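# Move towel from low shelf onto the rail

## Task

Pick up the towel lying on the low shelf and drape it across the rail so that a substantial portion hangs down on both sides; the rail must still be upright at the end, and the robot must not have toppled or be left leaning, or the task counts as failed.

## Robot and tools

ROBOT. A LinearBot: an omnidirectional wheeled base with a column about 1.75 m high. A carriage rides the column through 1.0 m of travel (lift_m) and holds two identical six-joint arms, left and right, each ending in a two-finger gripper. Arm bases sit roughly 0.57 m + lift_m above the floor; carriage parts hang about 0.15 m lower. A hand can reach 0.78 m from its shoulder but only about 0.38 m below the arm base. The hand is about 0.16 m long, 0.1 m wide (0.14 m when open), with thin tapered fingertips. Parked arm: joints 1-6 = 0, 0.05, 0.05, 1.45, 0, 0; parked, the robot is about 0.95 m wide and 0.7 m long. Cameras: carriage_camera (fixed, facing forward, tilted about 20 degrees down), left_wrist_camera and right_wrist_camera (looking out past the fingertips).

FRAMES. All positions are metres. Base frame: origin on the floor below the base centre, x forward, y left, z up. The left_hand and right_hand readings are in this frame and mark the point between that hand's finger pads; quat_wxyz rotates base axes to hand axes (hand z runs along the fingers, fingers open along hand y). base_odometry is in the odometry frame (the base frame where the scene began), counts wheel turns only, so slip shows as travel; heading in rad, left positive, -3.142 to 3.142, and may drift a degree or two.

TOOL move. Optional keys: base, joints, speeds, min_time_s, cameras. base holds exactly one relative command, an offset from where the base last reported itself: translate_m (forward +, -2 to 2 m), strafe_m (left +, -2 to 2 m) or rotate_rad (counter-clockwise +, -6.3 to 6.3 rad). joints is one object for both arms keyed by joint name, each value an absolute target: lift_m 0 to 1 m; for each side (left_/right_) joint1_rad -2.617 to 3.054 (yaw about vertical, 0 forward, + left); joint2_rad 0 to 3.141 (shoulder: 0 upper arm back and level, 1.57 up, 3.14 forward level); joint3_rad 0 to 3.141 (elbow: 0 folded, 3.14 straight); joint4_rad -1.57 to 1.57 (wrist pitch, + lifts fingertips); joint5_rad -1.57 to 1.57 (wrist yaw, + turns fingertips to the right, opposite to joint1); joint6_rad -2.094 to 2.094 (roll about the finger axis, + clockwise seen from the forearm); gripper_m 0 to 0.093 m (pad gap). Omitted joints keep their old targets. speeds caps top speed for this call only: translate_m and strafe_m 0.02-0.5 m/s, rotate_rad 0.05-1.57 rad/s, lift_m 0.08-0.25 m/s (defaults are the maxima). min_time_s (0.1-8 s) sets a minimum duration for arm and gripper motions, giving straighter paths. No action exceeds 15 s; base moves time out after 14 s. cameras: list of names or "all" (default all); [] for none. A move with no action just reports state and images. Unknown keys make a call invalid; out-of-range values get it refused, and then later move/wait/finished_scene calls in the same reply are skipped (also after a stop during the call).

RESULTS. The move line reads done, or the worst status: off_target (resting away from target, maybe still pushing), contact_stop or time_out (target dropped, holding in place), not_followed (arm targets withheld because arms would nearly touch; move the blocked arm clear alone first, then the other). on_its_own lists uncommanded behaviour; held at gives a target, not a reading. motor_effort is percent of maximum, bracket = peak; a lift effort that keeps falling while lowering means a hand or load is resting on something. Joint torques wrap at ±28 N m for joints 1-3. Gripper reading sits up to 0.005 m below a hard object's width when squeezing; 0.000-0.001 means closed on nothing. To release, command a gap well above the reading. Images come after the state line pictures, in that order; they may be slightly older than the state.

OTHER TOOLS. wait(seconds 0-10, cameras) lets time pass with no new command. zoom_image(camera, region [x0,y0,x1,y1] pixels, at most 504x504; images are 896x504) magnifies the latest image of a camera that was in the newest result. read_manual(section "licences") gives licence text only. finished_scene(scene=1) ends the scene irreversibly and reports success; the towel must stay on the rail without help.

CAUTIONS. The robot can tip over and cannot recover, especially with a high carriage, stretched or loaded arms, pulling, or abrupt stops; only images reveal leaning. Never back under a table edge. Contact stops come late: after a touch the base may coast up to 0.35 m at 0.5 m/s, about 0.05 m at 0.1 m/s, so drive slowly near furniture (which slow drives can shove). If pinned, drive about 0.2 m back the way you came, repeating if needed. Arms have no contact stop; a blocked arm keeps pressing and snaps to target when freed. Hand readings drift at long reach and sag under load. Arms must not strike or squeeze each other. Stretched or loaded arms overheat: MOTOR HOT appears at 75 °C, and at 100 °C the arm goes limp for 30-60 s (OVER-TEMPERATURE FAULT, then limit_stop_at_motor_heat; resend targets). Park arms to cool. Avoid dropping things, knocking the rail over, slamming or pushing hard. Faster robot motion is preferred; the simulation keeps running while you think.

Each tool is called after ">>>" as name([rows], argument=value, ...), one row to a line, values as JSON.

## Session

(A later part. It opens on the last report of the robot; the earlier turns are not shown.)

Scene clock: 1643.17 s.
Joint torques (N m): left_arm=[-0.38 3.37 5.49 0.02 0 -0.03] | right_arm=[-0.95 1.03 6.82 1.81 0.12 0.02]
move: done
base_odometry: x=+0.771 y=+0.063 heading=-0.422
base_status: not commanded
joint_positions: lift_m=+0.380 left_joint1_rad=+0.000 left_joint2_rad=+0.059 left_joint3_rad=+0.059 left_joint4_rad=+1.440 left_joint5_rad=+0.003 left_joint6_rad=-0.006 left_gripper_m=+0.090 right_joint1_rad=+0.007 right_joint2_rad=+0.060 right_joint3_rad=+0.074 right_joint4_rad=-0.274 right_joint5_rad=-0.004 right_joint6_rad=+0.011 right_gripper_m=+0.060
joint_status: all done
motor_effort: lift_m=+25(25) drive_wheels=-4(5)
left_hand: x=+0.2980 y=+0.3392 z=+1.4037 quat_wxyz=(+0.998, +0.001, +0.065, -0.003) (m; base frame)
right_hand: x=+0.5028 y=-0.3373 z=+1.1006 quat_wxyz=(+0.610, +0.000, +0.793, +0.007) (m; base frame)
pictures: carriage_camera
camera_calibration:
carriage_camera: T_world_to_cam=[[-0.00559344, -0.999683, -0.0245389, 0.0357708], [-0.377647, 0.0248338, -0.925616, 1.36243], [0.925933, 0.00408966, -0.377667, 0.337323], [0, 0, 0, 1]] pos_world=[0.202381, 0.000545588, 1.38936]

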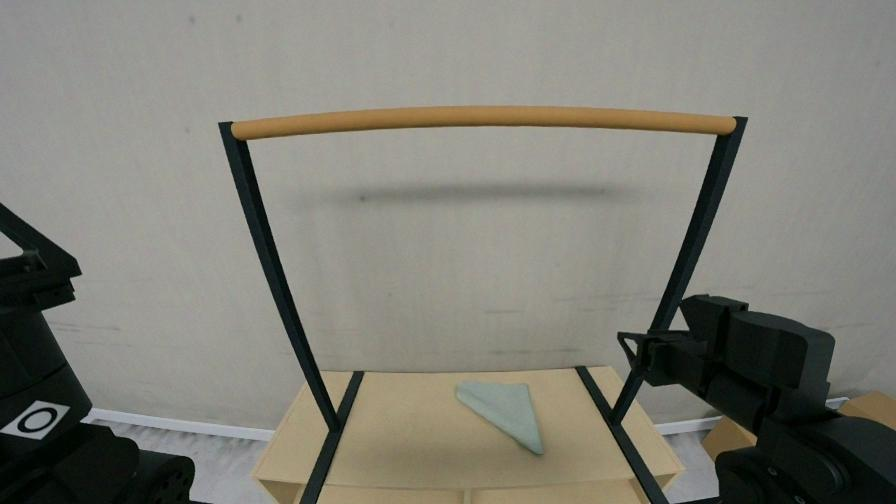

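>>> move(joints={"right_joint4_rad":1.45,"lift_m":1.0}, cameras=[])

>>> move(base={"strafe_m":-0.121}, joints={"right_gripper_m":0.09,"left_gripper_m":0.09,"left_joint1_rad":-0.1,"left_joint2_rad":1.96,"left_joint3_rad":0.86,"left_joint4_rad":-0.48,"left_joint5_rad":0,"left_joint6_rad":-1.67,"right_joint1_rad":0.1,"right_joint2_rad":1.96,"right_joint3_rad":0.86,"right_joint4_rad":-0.48,"right_joint5_rad":0,"right_joint6_rad":1.67}, min_time_s=2.5, cameras=["carriage_camera"])

Scene clock: 1654.83 s.
Joint torques (N m): left_arm=[-0.29 3.47 5.45 -0.01 0.01 -0.01] | right_arm=[-0.91 3.56 5.33 -0.01 0.12 -0.05]
move: done
base_odometry: x=+0.771 y=+0.063 heading=-0.422
base_status: not commanded
joint_positions: lift_m=+1.000 left_joint1_rad=+0.000 left_joint2_rad=+0.059 left_joint3_rad=+0.059 left_joint4_rad=+1.440 left_joint5_rad=+0.003 left_joint6_rad=-0.006 left_gripper_m=+0.090 right_joint1_rad=+0.007 right_joint2_rad=+0.058 right_joint3_rad=+0.064 right_joint4_rad=+1.435 right_joint5_rad=-0.004 right_joint6_rad=+0.010 right_gripper_m=+0.060
joint_status: all done
motor_effort: lift_m=+24(30) drive_wheels=-4(5)
left_hand: x=+0.2980 y=+0.3392 z=+2.0238 quat_wxyz=(+0.998, +0.001, +0.065, -0.003) (m; base frame)
right_hand: x=+0.2974 y=-0.3388 z=+2.0250 quat_wxyz=(+0.998, -0.002, +0.065, +0.008) (m; base frame)
pictures: none
No camera images: "cameras" was empty.

Scene clock: 1657.73 s.
Joint torques (N m): left_arm=[-0.92 -6.38 5.55 0.16 -0.1 -0.15] | right_arm=[0.5 -7.31 5.71 0.11 0.18 0.14]
move: done
base_odometry: x=+0.722 y=-0.048 heading=-0.422
base_status: done
joint_positions: lift_m=+1.000 left_joint1_rad=-0.094 left_joint2_rad=+1.936 left_joint3_rad=+0.851 left_joint4_rad=-0.458 left_joint5_rad=+0.002 left_joint6_rad=-1.661 left_gripper_m=+0.090 right_joint1_rad=+0.093 right_joint2_rad=+1.934 right_joint3_rad=+0.851 right_joint4_rad=-0.461 right_joint5_rad=-0.002 right_joint6_rad=+1.658 right_gripper_m=+0.090
joint_status: all done
motor_effort: lift_m=+24(24) drive_wheels=+2(12)
left_hand: x=+0.5518 y=+0.3123 z=+1.5165 quat_wxyz=(+0.008, -0.706, +0.708, -0.011) (m; base frame)
right_hand: x=+0.5513 y=-0.3126 z=+1.5172 quat_wxyz=(+0.008, +0.705, +0.709, +0.011) (m; base frame)
pictures: carriage_camera
camera_calibration:
carriage_camera: T_world_to_cam=[[-0.00559344, -0.999683, -0.0245389, 0.0509862], [-0.377647, 0.0248338, -0.925616, 1.93636], [0.925933, 0.00408966, -0.377667, 0.571496], [0, 0, 0, 1]] pos_world=[0.202381, 0.000545588, 2.00941]

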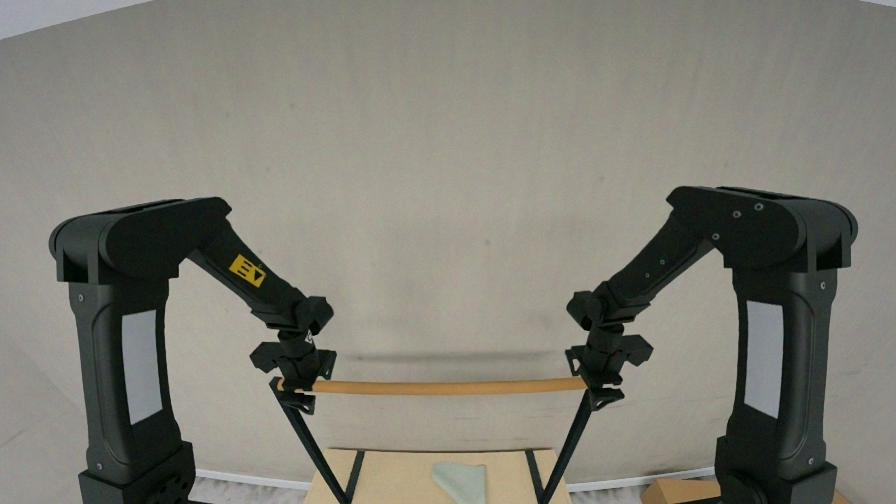

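>>> move(base={"translate_m":0.084}, speeds={"translate_m":0.1}, cameras=["carriage_camera","right_wrist_camera","left_wrist_camera"])

Scene clock: 1661.37 s.
Joint torques (N m): left_arm=[-0.96 -6.34 5.53 0.26 -0.09 -0.16] | right_arm=[0.44 -7.28 5.74 0.13 0.19 0.17]
move: done
base_odometry: x=+0.798 y=-0.082 heading=-0.423
base_status: done
joint_positions: lift_m=+1.000 left_joint1_rad=-0.094 left_joint2_rad=+1.936 left_joint3_rad=+0.851 left_joint4_rad=-0.466 left_joint5_rad=+0.002 left_joint6_rad=-1.663 left_gripper_m=+0.090 right_joint1_rad=+0.094 right_joint2_rad=+1.934 right_joint3_rad=+0.851 right_joint4_rad=-0.468 right_joint5_rad=-0.002 right_joint6_rad=+1.660 right_gripper_m=+0.090
joint_status: not commanded
motor_effort: lift_m=+24(24) drive_wheels=-5(10)
left_hand: x=+0.5498 y=+0.3125 z=+1.5165 quat_wxyz=(+0.005, -0.706, +0.708, -0.008) (m; base frame)
right_hand: x=+0.5496 y=-0.3126 z=+1.5171 quat_wxyz=(+0.006, +0.706, +0.709, +0.008) (m; base frame)
pictures: carriage_camera, left_wrist_camera, right_wrist_camera
camera_calibration:
carriage_camera: T_world_to_cam=[[-0.00559344, -0.999683, -0.0245389, 0.0509862], [-0.377647, 0.0248338, -0.925616, 1.93636], [0.925933, 0.00408966, -0.377667, 0.571496], [0, 0, 0, 1]] pos_world=[0.202381, 0.000545588, 2.00941]
left_wrist_camera: T_world_to_cam=[[0.998898, -0.0244789, 0.0400335, -0.601264], [-0.0434674, -0.804096, 0.592908, -0.61993], [0.017677, -0.593995, -0.804275, 1.51904], [0, 0, 0, 1]] pos_world=[0.546803, 0.389102, 1.61336]
right_wrist_camera: T_world_to_cam=[[-0.996767, 0.0180687, -0.0782869, 0.684153], [-0.0304662, 0.816615, 0.576378, -0.587913], [0.0743447, 0.576899, -0.813425, 1.50212], [0, 0, 0, 1]] pos_world=[0.552355, -0.398833, 1.61428]

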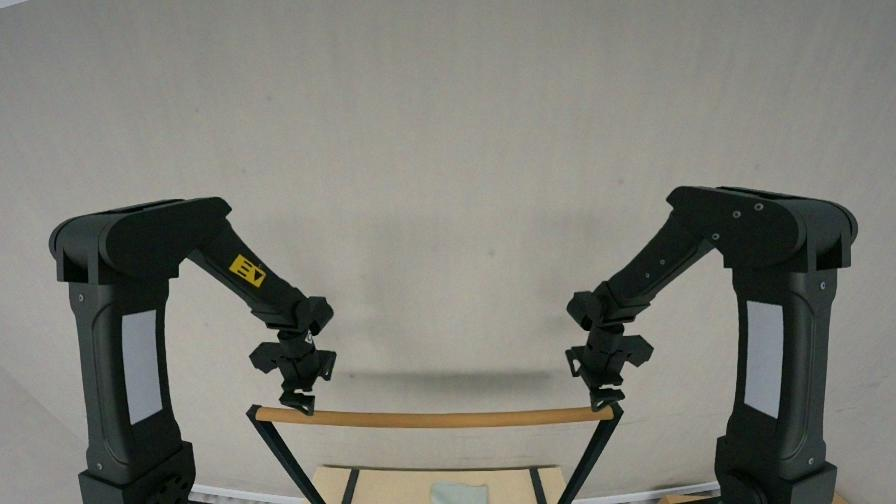

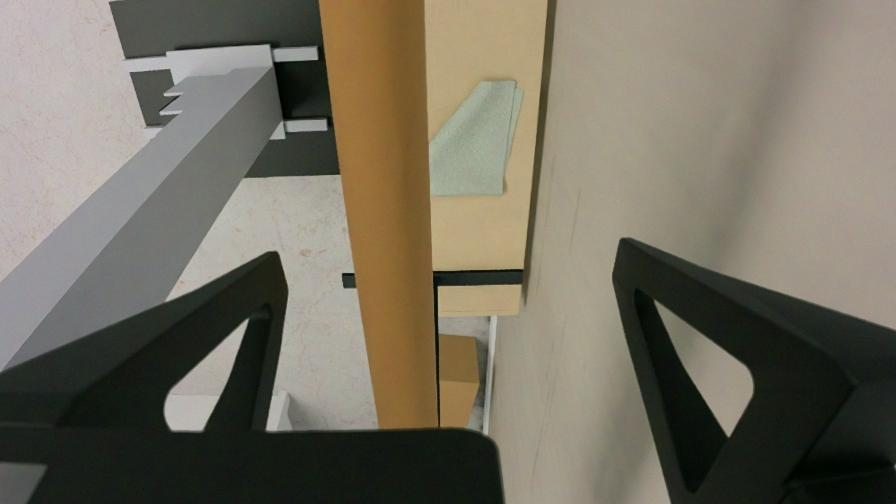

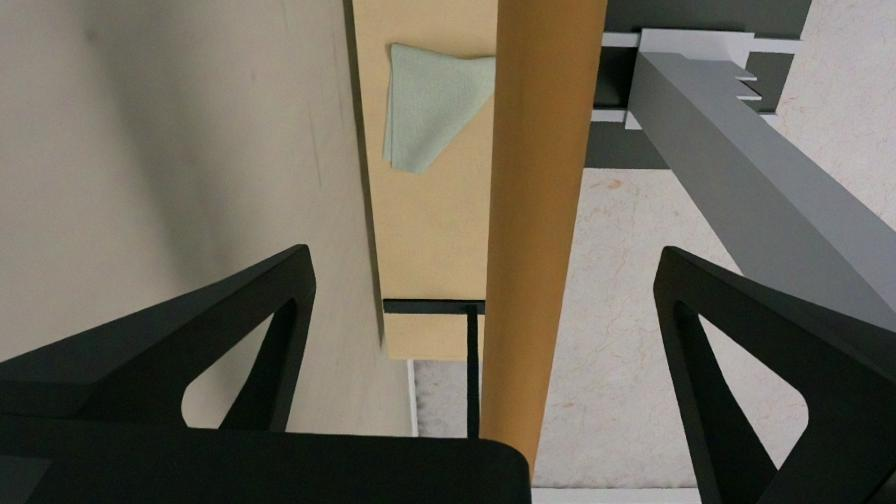

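>>> move(joints={"lift_m":0.905}, speeds={"lift_m":0.1}, cameras=[])

>>> move(joints={"right_gripper_m":0.0,"left_gripper_m":0.0}, min_time_s=2.5, cameras=["carriage_camera"])

>>> move(joints={"lift_m":1.0}, speeds={"lift_m":0.08}, cameras=["carriage_camera"])

>>> zoom_image(camera="carriage_camera", region=[260, 304, 660, 504])

Scene clock: 1667.07 s.
Joint torques (N m): left_arm=[-0.96 -6.78 5.03 0.29 -0.09 -0.15] | right_arm=[0.51 -7.75 5.37 0.14 0.19 0.16]
move: done
base_odometry: x=+0.798 y=-0.082 heading=-0.423
base_status: not commanded
joint_positions: lift_m=+0.905 left_joint1_rad=-0.094 left_joint2_rad=+1.941 left_joint3_rad=+0.856 left_joint4_rad=-0.467 left_joint5_rad=+0.002 left_joint6_rad=-1.663 left_gripper_m=+0.090 right_joint1_rad=+0.094 right_joint2_rad=+1.938 right_joint3_rad=+0.856 right_joint4_rad=-0.470 right_joint5_rad=-0.002 right_joint6_rad=+1.660 right_gripper_m=+0.090
joint_status: all done
motor_effort: lift_m=+20(20) drive_wheels=+6(6)
left_hand: x=+0.5509 y=+0.3123 z=+1.4217 quat_wxyz=(+0.005, -0.707, +0.708, -0.008) (m; base frame)
right_hand: x=+0.5507 y=-0.3125 z=+1.4224 quat_wxyz=(+0.005, +0.706, +0.709, +0.008) (m; base frame)
pictures: none
No camera images: "cameras" was empty.

Scene clock: 1669.87 s.
Joint torques (N m): left_arm=[-0.59 -6.86 5.01 0.98 -0.05 -0.17] | right_arm=[0.42 -7.83 5.3 0.75 0.24 0.05]
move: off_target
base_odometry: x=+0.798 y=-0.082 heading=-0.423
base_status: not commanded
joint_positions: lift_m=+0.905 left_joint1_rad=-0.097 left_joint2_rad=+1.943 left_joint3_rad=+0.854 left_joint4_rad=-0.556 left_joint5_rad=+0.002 left_joint6_rad=-1.662 left_gripper_m=+0.027 right_joint1_rad=+0.094 right_joint2_rad=+1.942 right_joint3_rad=+0.853 right_joint4_rad=-0.551 right_joint5_rad=-0.007 right_joint6_rad=+1.672 right_gripper_m=+0.027
joint_status: left_gripper_m off_target (ended at +0.027, target +0.000); right_gripper_m off_target (ended at +0.027, target +0.000)
motor_effort: lift_m=+20(20) drive_wheels=+6(7)
left_hand: x=+0.5276 y=+0.3136 z=+1.4213 quat_wxyz=(-0.025, -0.705, +0.709, +0.028) (m; base frame)
right_hand: x=+0.5289 y=-0.3137 z=+1.4215 quat_wxyz=(-0.024, +0.709, +0.704, -0.024) (m; base frame)
pictures: carriage_camera
camera_calibration:
carriage_camera: T_world_to_cam=[[-0.00559344, -0.999683, -0.0245389, 0.0486686], [-0.377647, 0.0248338, -0.925616, 1.84894], [0.925933, 0.00408966, -0.377667, 0.535827], [0, 0, 0, 1]] pos_world=[0.202381, 0.000545588, 1.91497]

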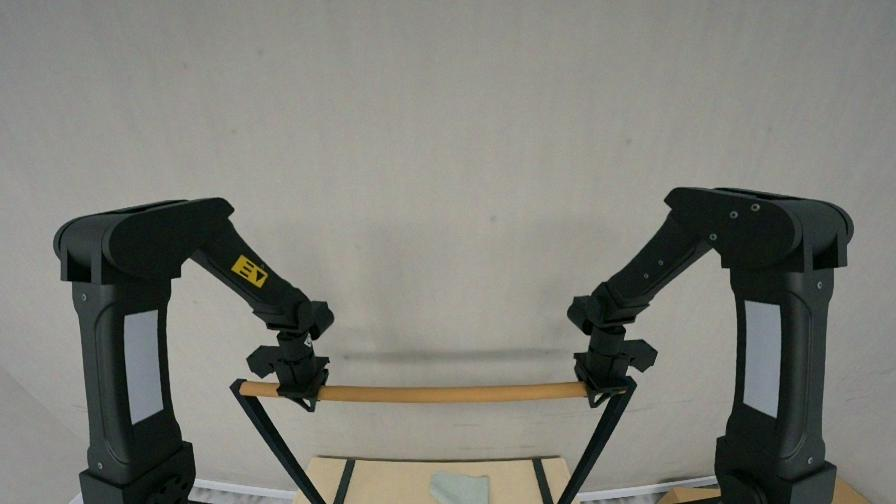

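Scene clock: 1671.43 s.
Joint torques (N m): left_arm=[-0.43 -13.59 6.86 -0.26 -0.13 -0.15] | right_arm=[0.29 -13.74 6.54 -0.19 0.17 0.08]
move: done
base_odometry: x=+0.798 y=-0.082 heading=-0.423
base_status: not commanded
joint_positions: lift_m=+0.999 left_joint1_rad=-0.098 left_joint2_rad=+2.016 left_joint3_rad=+0.824 left_joint4_rad=-0.437 left_joint5_rad=+0.007 left_joint6_rad=-1.665 left_gripper_m=+0.027 right_joint1_rad=+0.096 right_joint2_rad=+2.004 right_joint3_rad=+0.834 right_joint4_rad=-0.453 right_joint5_rad=+0.001 right_joint6_rad=+1.671 right_gripper_m=+0.027
joint_status: all done
motor_effort: lift_m=+31(35) drive_wheels=+6(7)
left_hand: x=+0.5292 y=+0.3123 z=+1.4912 quat_wxyz=(-0.021, -0.705, +0.708, +0.020) (m; base frame)
right_hand: x=+0.5321 y=-0.3141 z=+1.4955 quat_wxyz=(-0.016, +0.708, +0.705, -0.020) (m; base frame)
pictures: carriage_camera
camera_calibration:
carriage_camera: T_world_to_cam=[[-0.00559344, -0.999683, -0.0245389, 0.0509668], [-0.377647, 0.0248338, -0.925616, 1.93563], [0.925933, 0.00408966, -0.377667, 0.571198], [0, 0, 0, 1]] pos_world=[0.202381, 0.000545588, 2.00863]

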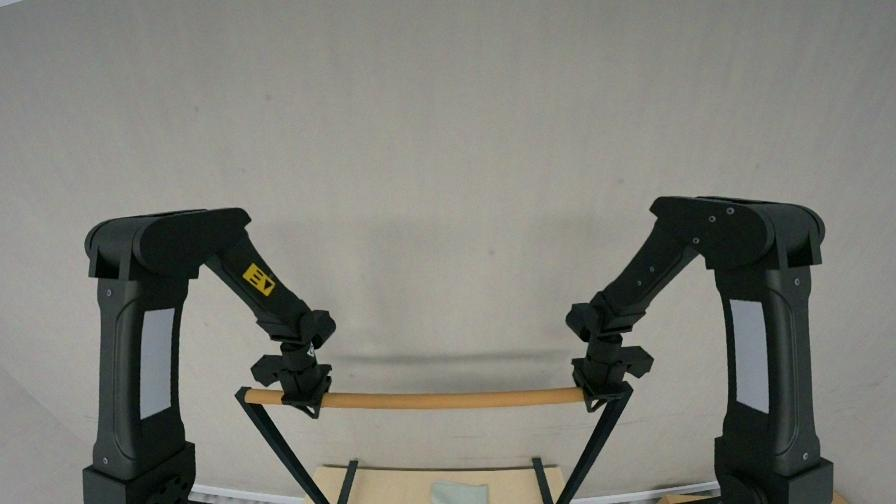

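Scaled by 1.260 from the camera's 896x504 image, which has a finer 1280x720 frame.

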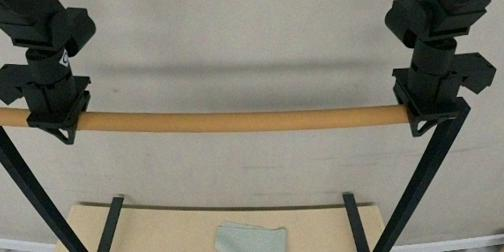

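Lifted. Back off, then move the rail to open floor.

>>> move(base={"translate_m":-0.65}, speeds={"translate_m":0.12}, cameras=["carriage_camera"])

>>> move(joints={"lift_m":0.5,"left_joint2_rad":2.315,"left_joint3_rad":0.643,"left_joint4_rad":0.09,"right_joint2_rad":2.315,"right_joint3_rad":0.643,"right_joint4_rad":0.09}, min_time_s=4, speeds={"lift_m":0.12}, cameras=["carriage_camera"])

Scene clock: 1681.07 s.
Joint torques (N m): left_arm=[-0.43 -13.68 6.98 -0.37 -0.12 -0.15] | right_arm=[0.21 -13.82 6.57 -0.26 0.15 0.04]
move: done
base_odometry: x=+0.206 y=+0.185 heading=-0.424
base_status: done
joint_positions: lift_m=+0.999 left_joint1_rad=-0.098 left_joint2_rad=+2.016 left_joint3_rad=+0.824 left_joint4_rad=-0.427 left_joint5_rad=+0.007 left_joint6_rad=-1.665 left_gripper_m=+0.027 right_joint1_rad=+0.096 right_joint2_rad=+2.004 right_joint3_rad=+0.834 right_joint4_rad=-0.443 right_joint5_rad=+0.001 right_joint6_rad=+1.671 right_gripper_m=+0.027
joint_status: not commanded
motor_effort: lift_m=+31(31) drive_wheels=-3(15)
left_hand: x=+0.5317 y=+0.3121 z=+1.4910 quat_wxyz=(-0.018, -0.705, +0.708, +0.016) (m; base frame)
right_hand: x=+0.5344 y=-0.3140 z=+1.4954 quat_wxyz=(-0.013, +0.709, +0.705, -0.017) (m; base frame)
pictures: carriage_camera
camera_calibration:
carriage_camera: T_world_to_cam=[[-0.00559344, -0.999683, -0.0245389, 0.0509668], [-0.377647, 0.0248338, -0.925616, 1.93563], [0.925933, 0.00408966, -0.377667, 0.571198], [0, 0, 0, 1]] pos_world=[0.202381, 0.000545588, 2.00863]

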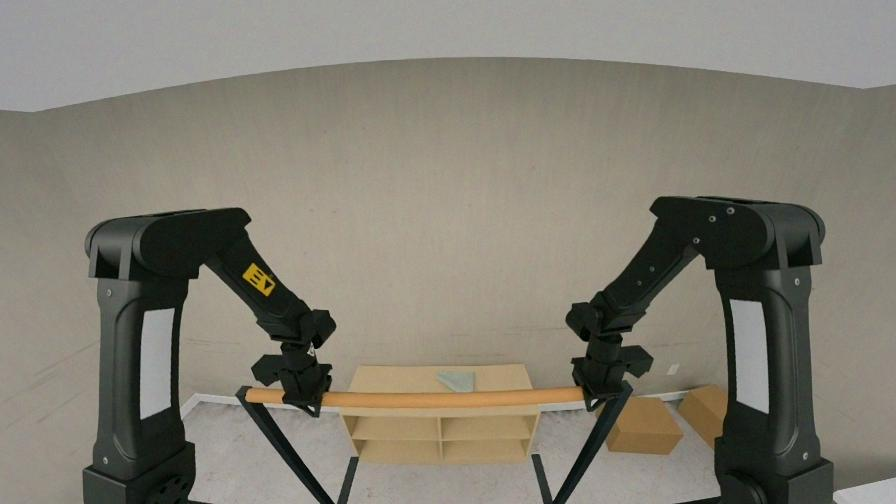

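Scene clock: 1685.63 s.
Joint torques (N m): left_arm=[0.84 -12.85 0.73 0.15 -0.17 -0.01] | right_arm=[-1.16 -12.57 0.57 0.09 0.3 -0.09]
move: done
base_odometry: x=+0.206 y=+0.185 heading=-0.424
base_status: not commanded
joint_positions: lift_m=+0.499 left_joint1_rad=-0.112 left_joint2_rad=+2.364 left_joint3_rad=+0.646 left_joint4_rad=+0.098 left_joint5_rad=+0.012 left_joint6_rad=-1.677 left_gripper_m=+0.027 right_joint1_rad=+0.109 right_joint2_rad=+2.349 right_joint3_rad=+0.646 right_joint4_rad=+0.091 right_joint5_rad=-0.012 right_joint6_rad=+1.684 right_gripper_m=+0.027
joint_status: all done
motor_effort: lift_m=+27(28) drive_wheels=-3(4)
left_hand: x=+0.4824 y=+0.3130 z=+0.8925 quat_wxyz=(-0.020, -0.705, +0.709, +0.015) (m; base frame)
right_hand: x=+0.4853 y=-0.3134 z=+0.8956 quat_wxyz=(-0.018, +0.709, +0.705, -0.013) (m; base frame)
pictures: carriage_camera
camera_calibration:
carriage_camera: T_world_to_cam=[[-0.00559344, -0.999683, -0.0245389, 0.038707], [-0.377647, 0.0248338, -0.925616, 1.47318], [0.925933, 0.00408966, -0.377667, 0.382512], [0, 0, 0, 1]] pos_world=[0.202381, 0.000545588, 1.50902]

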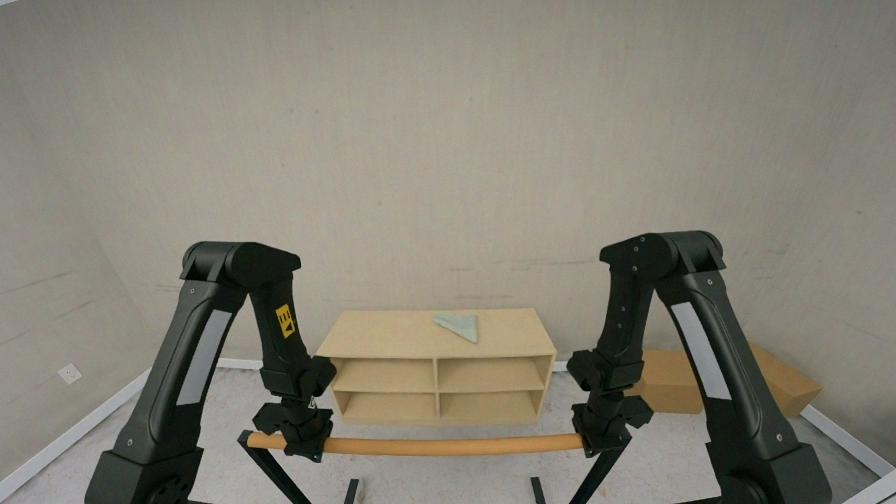

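>>> move(base={"rotate_rad":1.57}, speeds={"rotate_rad":0.5}, cameras=[])

>>> move(base={"translate_m":0.5}, joints={"lift_m":0.435}, speeds={"translate_m":0.2}, cameras=["carriage_camera"])

>>> move(joints={"lift_m":0.4}, speeds={"lift_m":0.08}, cameras=[])

>>> move(joints={"left_gripper_m":0.09,"right_gripper_m":0.09}, min_time_s=2, cameras=["carriage_camera"])

Scene clock: 1695.00 s.
Joint torques (N m): left_arm=[0.77 -12.85 1.21 0.1 -0.17 -0.01] | right_arm=[-1.39 -12.6 0.76 0.07 0.31 -0.11]
move: done
base_odometry: x=+0.206 y=+0.185 heading=+1.146
base_status: done
joint_positions: lift_m=+0.499 left_joint1_rad=-0.112 left_joint2_rad=+2.364 left_joint3_rad=+0.640 left_joint4_rad=+0.105 left_joint5_rad=+0.011 left_joint6_rad=-1.678 left_gripper_m=+0.027 right_joint1_rad=+0.113 right_joint2_rad=+2.349 right_joint3_rad=+0.645 right_joint4_rad=+0.095 right_joint5_rad=-0.010 right_joint6_rad=+1.687 right_gripper_m=+0.027
joint_status: not commanded
motor_effort: lift_m=+27(28) drive_wheels=+10(16)
left_hand: x=+0.4813 y=+0.3135 z=+0.8923 quat_wxyz=(-0.019, -0.705, +0.708, +0.015) (m; base frame)
right_hand: x=+0.4856 y=-0.3127 z=+0.8955 quat_wxyz=(-0.016, +0.708, +0.706, -0.012) (m; base frame)
pictures: none
No camera images: "cameras" was empty.

Scene clock: 1699.13 s.
Joint torques (N m): left_arm=[0.91 -13.15 0.96 0.14 -0.16 -0.03] | right_arm=[-1.51 -12.94 0.65 0.11 0.31 -0.12]
move: done
base_odometry: x=+0.411 y=+0.641 heading=+1.147
base_status: done
joint_positions: lift_m=+0.434 left_joint1_rad=-0.113 left_joint2_rad=+2.369 left_joint3_rad=+0.642 left_joint4_rad=+0.097 left_joint5_rad=+0.011 left_joint6_rad=-1.677 left_gripper_m=+0.027 right_joint1_rad=+0.113 right_joint2_rad=+2.354 right_joint3_rad=+0.643 right_joint4_rad=+0.088 right_joint5_rad=-0.012 right_joint6_rad=+1.688 right_gripper_m=+0.027
joint_status: all done
motor_effort: lift_m=+27(28) drive_wheels=-8(17)
left_hand: x=+0.4784 y=+0.3135 z=+0.8266 quat_wxyz=(-0.023, -0.705, +0.709, +0.020) (m; base frame)
right_hand: x=+0.4814 y=-0.3128 z=+0.8296 quat_wxyz=(-0.021, +0.708, +0.705, -0.017) (m; base frame)
pictures: carriage_camera
camera_calibration:
carriage_camera: T_world_to_cam=[[-0.00559344, -0.999683, -0.0245389, 0.0371128], [-0.377647, 0.0248338, -0.925616, 1.41305], [0.925933, 0.00408966, -0.377667, 0.357977], [0, 0, 0, 1]] pos_world=[0.202381, 0.000545588, 1.44405]

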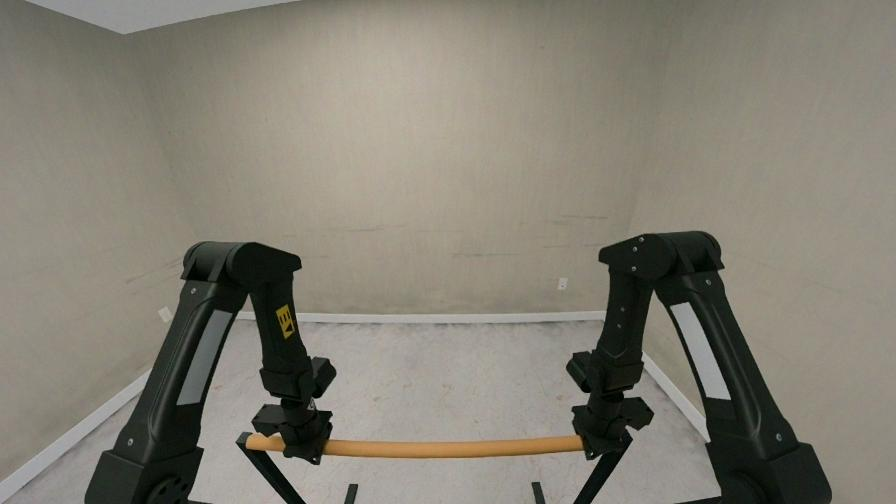

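Scene clock: 1699.93 s.
Joint torques (N m): left_arm=[0.98 -6.54 1.33 1 -0.14 0] | right_arm=[-1.17 -7.32 1.06 0.74 0.31 -0.08]
move: done
base_odometry: x=+0.411 y=+0.641 heading=+1.147
base_status: not commanded
joint_positions: lift_m=+0.401 left_joint1_rad=-0.113 left_joint2_rad=+2.296 left_joint3_rad=+0.645 left_joint4_rad=+0.019 left_joint5_rad=+0.008 left_joint6_rad=-1.678 left_gripper_m=+0.027 right_joint1_rad=+0.110 right_joint2_rad=+2.290 right_joint3_rad=+0.647 right_joint4_rad=+0.023 right_joint5_rad=-0.012 right_joint6_rad=+1.685 right_gripper_m=+0.027
joint_status: all done
motor_effort: lift_m=+15(24) drive_wheels=-7(8)
left_hand: x=+0.4832 y=+0.3134 z=+0.8086 quat_wxyz=(-0.022, -0.705, +0.709, +0.021) (m; base frame)
right_hand: x=+0.4869 y=-0.3130 z=+0.8100 quat_wxyz=(-0.020, +0.708, +0.705, -0.016) (m; base frame)
pictures: none
No camera images: "cameras" was empty.

Scene clock: 1702.23 s.
Joint torques (N m): left_arm=[0.24 -6.6 1.54 0.54 -0.14 -0.01] | right_arm=[-1.06 -7.23 1.28 0.35 0.23 -0.04]
move: done
base_odometry: x=+0.411 y=+0.641 heading=+1.147
base_status: not commanded
joint_positions: lift_m=+0.401 left_joint1_rad=-0.106 left_joint2_rad=+2.296 left_joint3_rad=+0.643 left_joint4_rad=+0.072 left_joint5_rad=+0.009 left_joint6_rad=-1.675 left_gripper_m=+0.090 right_joint1_rad=+0.109 right_joint2_rad=+2.290 right_joint3_rad=+0.644 right_joint4_rad=+0.076 right_joint5_rad=-0.006 right_joint6_rad=+1.680 right_gripper_m=+0.090
joint_status: all done
motor_effort: lift_m=+18(18) drive_wheels=+7(7)
left_hand: x=+0.4954 y=+0.3136 z=+0.8078 quat_wxyz=(-0.007, -0.706, +0.708, +0.001) (m; base frame)
right_hand: x=+0.4987 y=-0.3131 z=+0.8092 quat_wxyz=(-0.002, +0.707, +0.707, +0.002) (m; base frame)
pictures: carriage_camera
camera_calibration:
carriage_camera: T_world_to_cam=[[-0.00559344, -0.999683, -0.0245389, 0.0362823], [-0.377647, 0.0248338, -0.925616, 1.38172], [0.925933, 0.00408966, -0.377667, 0.345195], [0, 0, 0, 1]] pos_world=[0.202381, 0.000545588, 1.41021]

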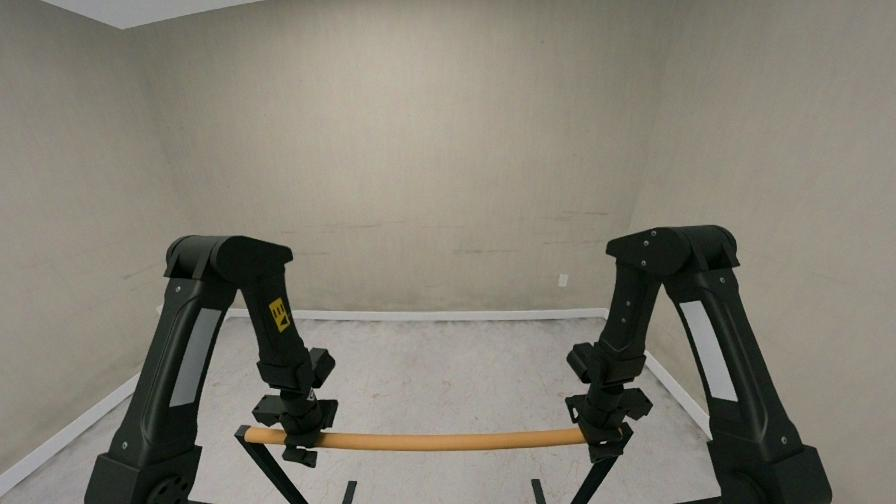

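>>> move(joints={"lift_m":0.55}, cameras=[])

>>> move(base={"translate_m":-0.5}, speeds={"translate_m":0.25}, cameras=["carriage_camera"])

>>> move(base={"rotate_rad":-1.568}, joints={"lift_m":0.45,"left_joint1_rad":0,"left_joint2_rad":0.05,"left_joint3_rad":0.05,"left_joint4_rad":1.45,"left_joint5_rad":0,"left_joint6_rad":0,"right_joint1_rad":0,"right_joint2_rad":0.05,"right_joint3_rad":0.05,"right_joint4_rad":1.45,"right_joint5_rad":0,"right_joint6_rad":0}, cameras=["carriage_camera"])

>>> zoom_image(camera="carriage_camera", region=[350, 250, 600, 425])

Scene clock: 1711.33 s.
Joint torques (N m): left_arm=[0.23 -6.87 1.47 0.47 -0.14 -0.02] | right_arm=[-1.03 -7.83 1.26 0.29 0.21 -0.03]
move: done
base_odometry: x=+0.411 y=+0.641 heading=+1.147
base_status: not commanded
joint_positions: lift_m=+0.550 left_joint1_rad=-0.106 left_joint2_rad=+2.299 left_joint3_rad=+0.643 left_joint4_rad=+0.077 left_joint5_rad=+0.008 left_joint6_rad=-1.675 left_gripper_m=+0.090 right_joint1_rad=+0.109 right_joint2_rad=+2.297 right_joint3_rad=+0.644 right_joint4_rad=+0.080 right_joint5_rad=-0.005 right_joint6_rad=+1.679 right_gripper_m=+0.090
joint_status: all done
motor_effort: lift_m=+25(30) drive_wheels=+7(7)
left_hand: x=+0.4959 y=+0.3137 z=+0.9563 quat_wxyz=(-0.006, -0.706, +0.708, +0.001) (m; base frame)
right_hand: x=+0.4978 y=-0.3134 z=+0.9569 quat_wxyz=(-0.002, +0.707, +0.707, +0.001) (m; base frame)
pictures: none
No camera images: "cameras" was empty.

Scene clock: 1714.73 s.
Joint torques (N m): left_arm=[0.05 -6.9 1.48 0.42 -0.11 -0.01] | right_arm=[-0.4 -8.05 1.25 0.25 0.18 -0.03]
move: done
base_odometry: x=+0.206 y=+0.185 heading=+1.148
base_status: done
joint_positions: lift_m=+0.550 left_joint1_rad=-0.104 left_joint2_rad=+2.299 left_joint3_rad=+0.643 left_joint4_rad=+0.086 left_joint5_rad=+0.006 left_joint6_rad=-1.675 left_gripper_m=+0.090 right_joint1_rad=+0.103 right_joint2_rad=+2.297 right_joint3_rad=+0.645 right_joint4_rad=+0.088 right_joint5_rad=-0.002 right_joint6_rad=+1.679 right_gripper_m=+0.090
joint_status: not commanded
motor_effort: lift_m=+24(25) drive_wheels=-6(15)
left_hand: x=+0.4980 y=+0.3143 z=+0.9562 quat_wxyz=(-0.002, -0.707, +0.707, -0.002) (m; base frame)
right_hand: x=+0.5002 y=-0.3150 z=+0.9569 quat_wxyz=(+0.001, +0.709, +0.705, +0.003) (m; base frame)
pictures: carriage_camera
camera_calibration:
carriage_camera: T_world_to_cam=[[-0.00559344, -0.999683, -0.0245389, 0.0399422], [-0.377647, 0.0248338, -0.925616, 1.51978], [0.925933, 0.00408966, -0.377667, 0.401523], [0, 0, 0, 1]] pos_world=[0.202381, 0.000545588, 1.55935]

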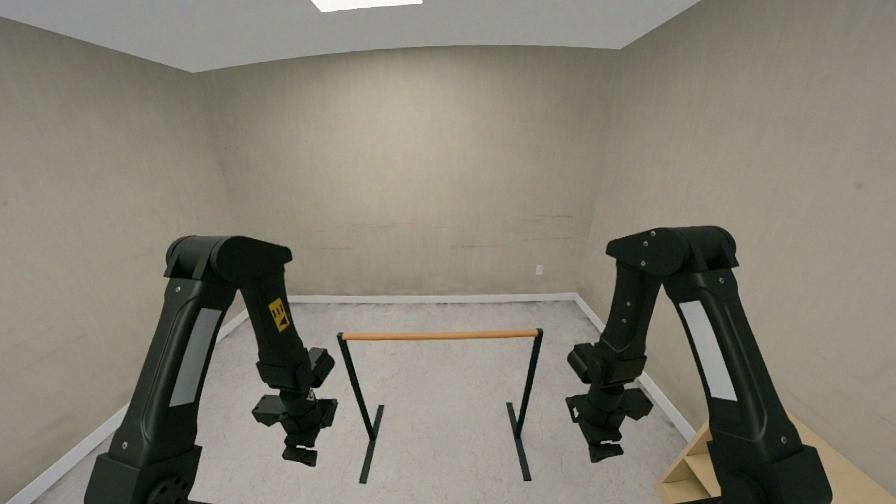

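Scene clock: 1717.83 s.
Joint torques (N m): left_arm=[-0.46 2.74 4.93 0.08 -0.02 0] | right_arm=[-0.79 2.99 4.7 -0.11 0.06 -0.05]
move: done
base_odometry: x=+0.206 y=+0.185 heading=-0.420
base_status: done
joint_positions: lift_m=+0.450 left_joint1_rad=+0.002 left_joint2_rad=+0.065 left_joint3_rad=+0.066 left_joint4_rad=+1.434 left_joint5_rad=+0.003 left_joint6_rad=-0.007 left_gripper_m=+0.090 right_joint1_rad=+0.006 right_joint2_rad=+0.064 right_joint3_rad=+0.071 right_joint4_rad=+1.445 right_joint5_rad=+0.001 right_joint6_rad=+0.010 right_gripper_m=+0.090
joint_status: all done
motor_effort: lift_m=+20(20) drive_wheels=+7(15)
left_hand: x=+0.2991 y=+0.3392 z=+1.4761 quat_wxyz=(+0.998, +0.001, +0.067, -0.003) (m; base frame)
right_hand: x=+0.2947 y=-0.3396 z=+1.4778 quat_wxyz=(+0.998, +0.000, +0.059, +0.008) (m; base frame)
pictures: carriage_camera
camera_calibration:
carriage_camera: T_world_to_cam=[[-0.00559344, -0.999683, -0.0245389, 0.0375033], [-0.377647, 0.0248338, -0.925616, 1.42778], [0.925933, 0.00408966, -0.377667, 0.363987], [0, 0, 0, 1]] pos_world=[0.202381, 0.000545588, 1.45996]

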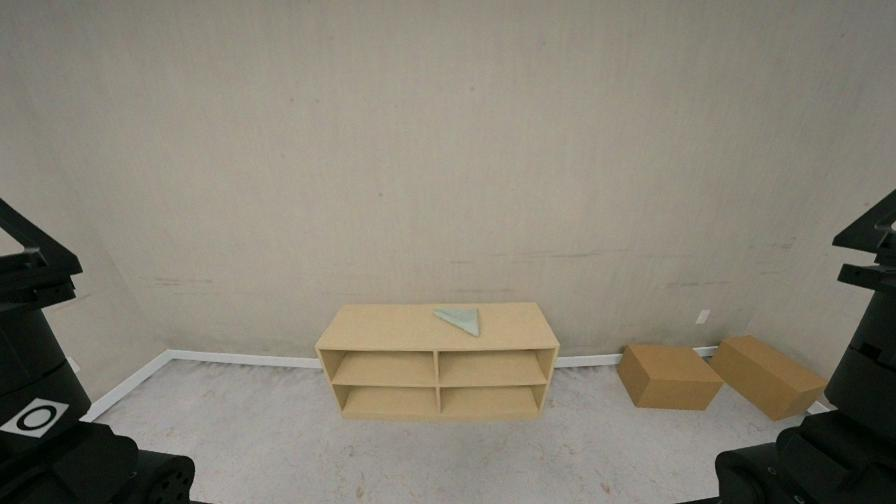

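Scaled by 2.016 from the camera's 896x504 image, which has a finer 1280x720 frame.

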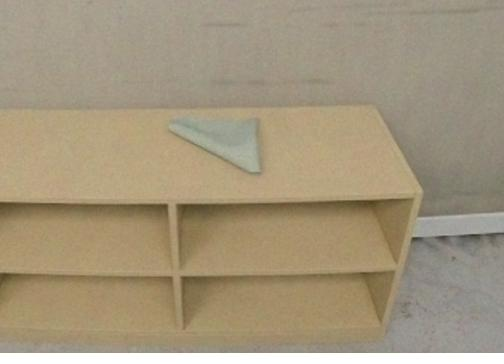

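>>> move(base={"translate_m": 0.5}, speeds={"translate_m": 0.3})

Scene clock: 1737.77 s.
Joint torques (N m): left_arm=[-0.42 2.89 4.88 0.01 0 0] | right_arm=[-0.77 3.02 5.08 -0.12 0.06 -0.04]
move: done
base_odometry: x=+0.662 y=-0.020 heading=-0.421
base_status: done
joint_positions: lift_m=+0.450 left_joint1_rad=+0.002 left_joint2_rad=+0.065 left_joint3_rad=+0.066 left_joint4_rad=+1.439 left_joint5_rad=+0.003 left_joint6_rad=-0.007 left_gripper_m=+0.090 right_joint1_rad=+0.006 right_joint2_rad=+0.064 right_joint3_rad=+0.067 right_joint4_rad=+1.446 right_joint5_rad=+0.001 right_joint6_rad=+0.010 right_gripper_m=+0.090
joint_status: not commanded
motor_effort: lift_m=+20(20) drive_wheels=-7(18)
left_hand: x=+0.2980 y=+0.3392 z=+1.4763 quat_wxyz=(+0.998, +0.001, +0.065, -0.003) (m; base frame)
right_hand: x=+0.2958 y=-0.3396 z=+1.4768 quat_wxyz=(+0.998, +0.000, +0.061, +0.008) (m; base frame)
pictures: carriage_camera, left_wrist_camera, right_wrist_camera
camera_calibration:
carriage_camera: T_world_to_cam=[[-0.00559344, -0.999683, -0.0245389, 0.0375033], [-0.377647, 0.0248338, -0.925616, 1.42778], [0.925933, 0.00408966, -0.377667, 0.363987], [0, 0, 0, 1]] pos_world=[0.202381, 0.000545588, 1.45996]
left_wrist_camera: T_world_to_cam=[[0.0140039, -0.999576, -0.0255378, 0.373571], [0.723172, 0.0277628, -0.690109, 0.797936], [0.690526, -0.008804, 0.723254, -1.14701], [0, 0, 0, 1]] pos_world=[0.209762, 0.341161, 1.38978]
right_wrist_camera: T_world_to_cam=[[0.0439596, -0.997572, 0.0540149, -0.419691], [0.742997, -0.0034981, -0.669286, 0.781909], [0.66785, 0.0695545, 0.741039, -1.13972], [0, 0, 0, 1]] pos_world=[0.198654, -0.336664, 1.39057]

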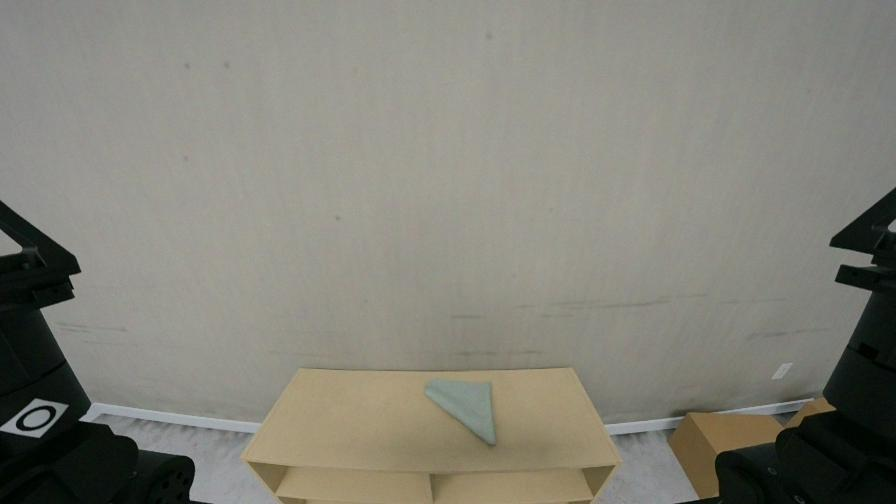

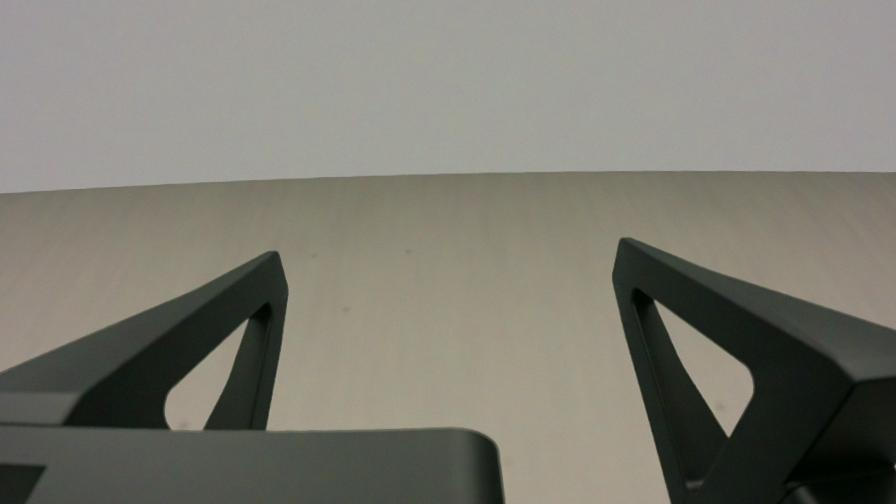

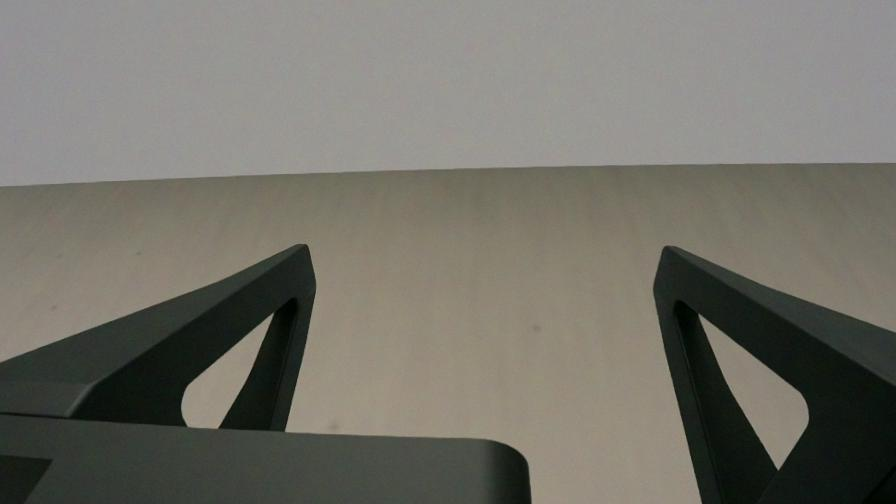

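>>> zoom_image(camera="carriage_camera", region=[390, 360, 530, 460])

>>> move(joints={"right_joint4_rad": -0.3}, cameras=[])

>>> move(base={"translate_m": 0.05}, joints={"right_joint1_rad": 0.45, "right_joint2_rad": 2.88, "right_joint3_rad": 1.548, "right_joint4_rad": 0.354, "right_joint6_rad": 0.45, "right_gripper_m": 0.09}, min_time_s=3)

Scaled by 3.600 from the camera's 896x504 image, which has a finer 1280x720 frame.

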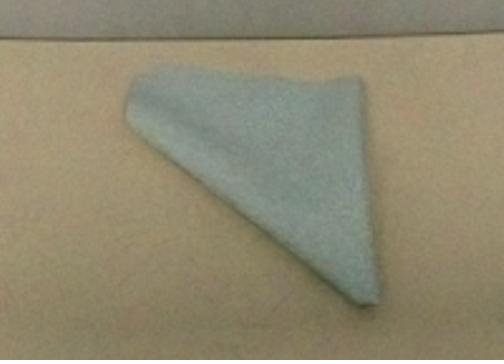

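Scene clock: 1748.53 s.
Joint torques (N m): left_arm=[-0.44 2.85 4.89 0.02 0 -0.02] | right_arm=[-0.8 0.7 7.36 1.82 0.07 -0.03]
move: done
base_odometry: x=+0.662 y=-0.020 heading=-0.421
base_status: not commanded
joint_positions: lift_m=+0.450 left_joint1_rad=+0.002 left_joint2_rad=+0.065 left_joint3_rad=+0.066 left_joint4_rad=+1.439 left_joint5_rad=+0.003 left_joint6_rad=-0.007 left_gripper_m=+0.090 right_joint1_rad=+0.006 right_joint2_rad=+0.063 right_joint3_rad=+0.067 right_joint4_rad=-0.273 right_joint5_rad=+0.001 right_joint6_rad=+0.010 right_gripper_m=+0.090
joint_status: all done
motor_effort: lift_m=+20(20) drive_wheels=-7(7)
left_hand: x=+0.2980 y=+0.3392 z=+1.4763 quat_wxyz=(+0.998, +0.001, +0.065, -0.003) (m; base frame)
right_hand: x=+0.5029 y=-0.3385 z=+1.1675 quat_wxyz=(+0.606, +0.002, +0.795, +0.004) (m; base frame)
pictures: none
No camera images: "cameras" was empty.

Scene clock: 1751.83 s.
Joint torques (N m): left_arm=[-0.47 3.04 4.89 -0.02 0 -0.01] | right_arm=[0.39 -12.83 5.64 1.48 0.1 0.15]
move: done
base_odometry: x=+0.708 y=-0.040 heading=-0.422
base_status: done
joint_positions: lift_m=+0.450 left_joint1_rad=+0.002 left_joint2_rad=+0.063 left_joint3_rad=+0.066 left_joint4_rad=+1.442 left_joint5_rad=+0.003 left_joint6_rad=-0.007 left_gripper_m=+0.090 right_joint1_rad=+0.444 right_joint2_rad=+2.840 right_joint3_rad=+1.540 right_joint4_rad=+0.344 right_joint5_rad=+0.000 right_joint6_rad=+0.440 right_gripper_m=+0.090
joint_status: all done
motor_effort: lift_m=+20(20) drive_wheels=-6(16)
left_hand: x=+0.2968 y=+0.3392 z=+1.4763 quat_wxyz=(+0.998, +0.001, +0.063, -0.003) (m; base frame)
right_hand: x=+0.7496 y=-0.1091 z=+0.8123 quat_wxyz=(+0.273, -0.002, +0.953, +0.129) (m; base frame)
pictures: carriage_camera, left_wrist_camera, right_wrist_camera
camera_calibration:
carriage_camera: T_world_to_cam=[[-0.00559344, -0.999683, -0.0245389, 0.0375033], [-0.377647, 0.0248338, -0.925616, 1.42778], [0.925933, 0.00408966, -0.377667, 0.363987], [0, 0, 0, 1]] pos_world=[0.202381, 0.000545588, 1.45996]
left_wrist_camera: T_world_to_cam=[[0.014499, -0.999569, -0.0255285, 0.373424], [0.726314, 0.0280756, -0.686789, 0.792904], [0.68721, -0.008584, 0.726408, -1.14991], [0, 0, 0, 1]] pos_world=[0.208918, 0.341131, 1.38939]
right_wrist_camera: T_world_to_cam=[[0.0862927, -0.948665, -0.304283, 0.0908557], [-0.994005, -0.102566, 0.0378779, 0.717631], [-0.0671426, 0.29919, -0.951828, 0.984716], [0, 0, 0, 1]] pos_world=[0.771605, -0.134821, 0.937744]

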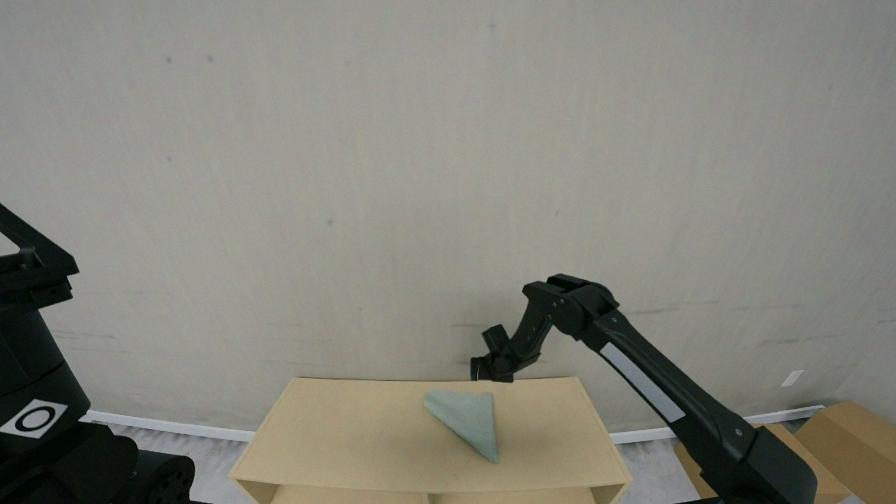

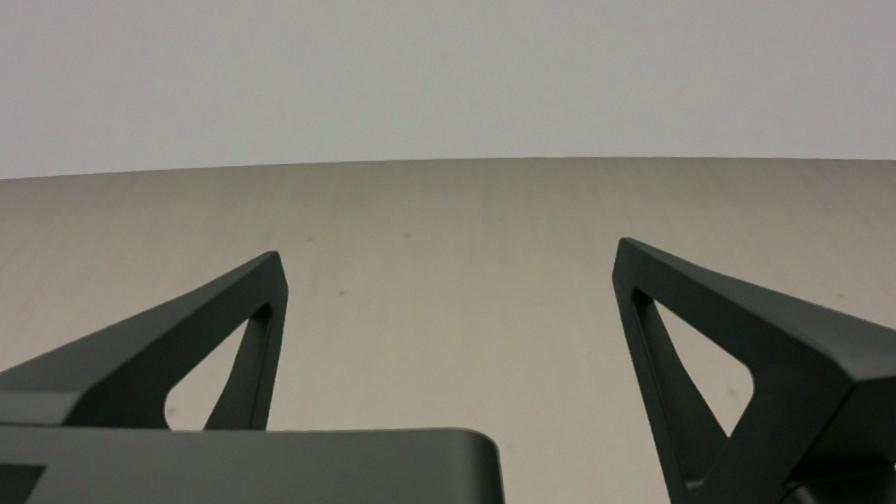

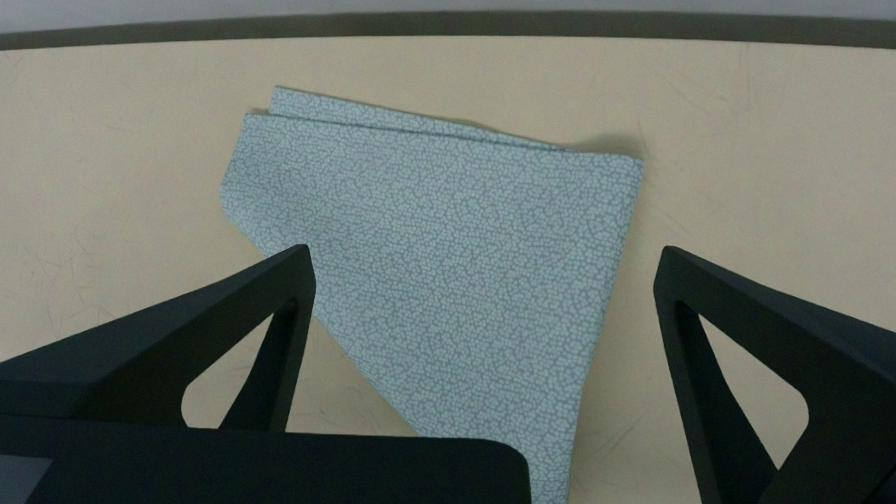

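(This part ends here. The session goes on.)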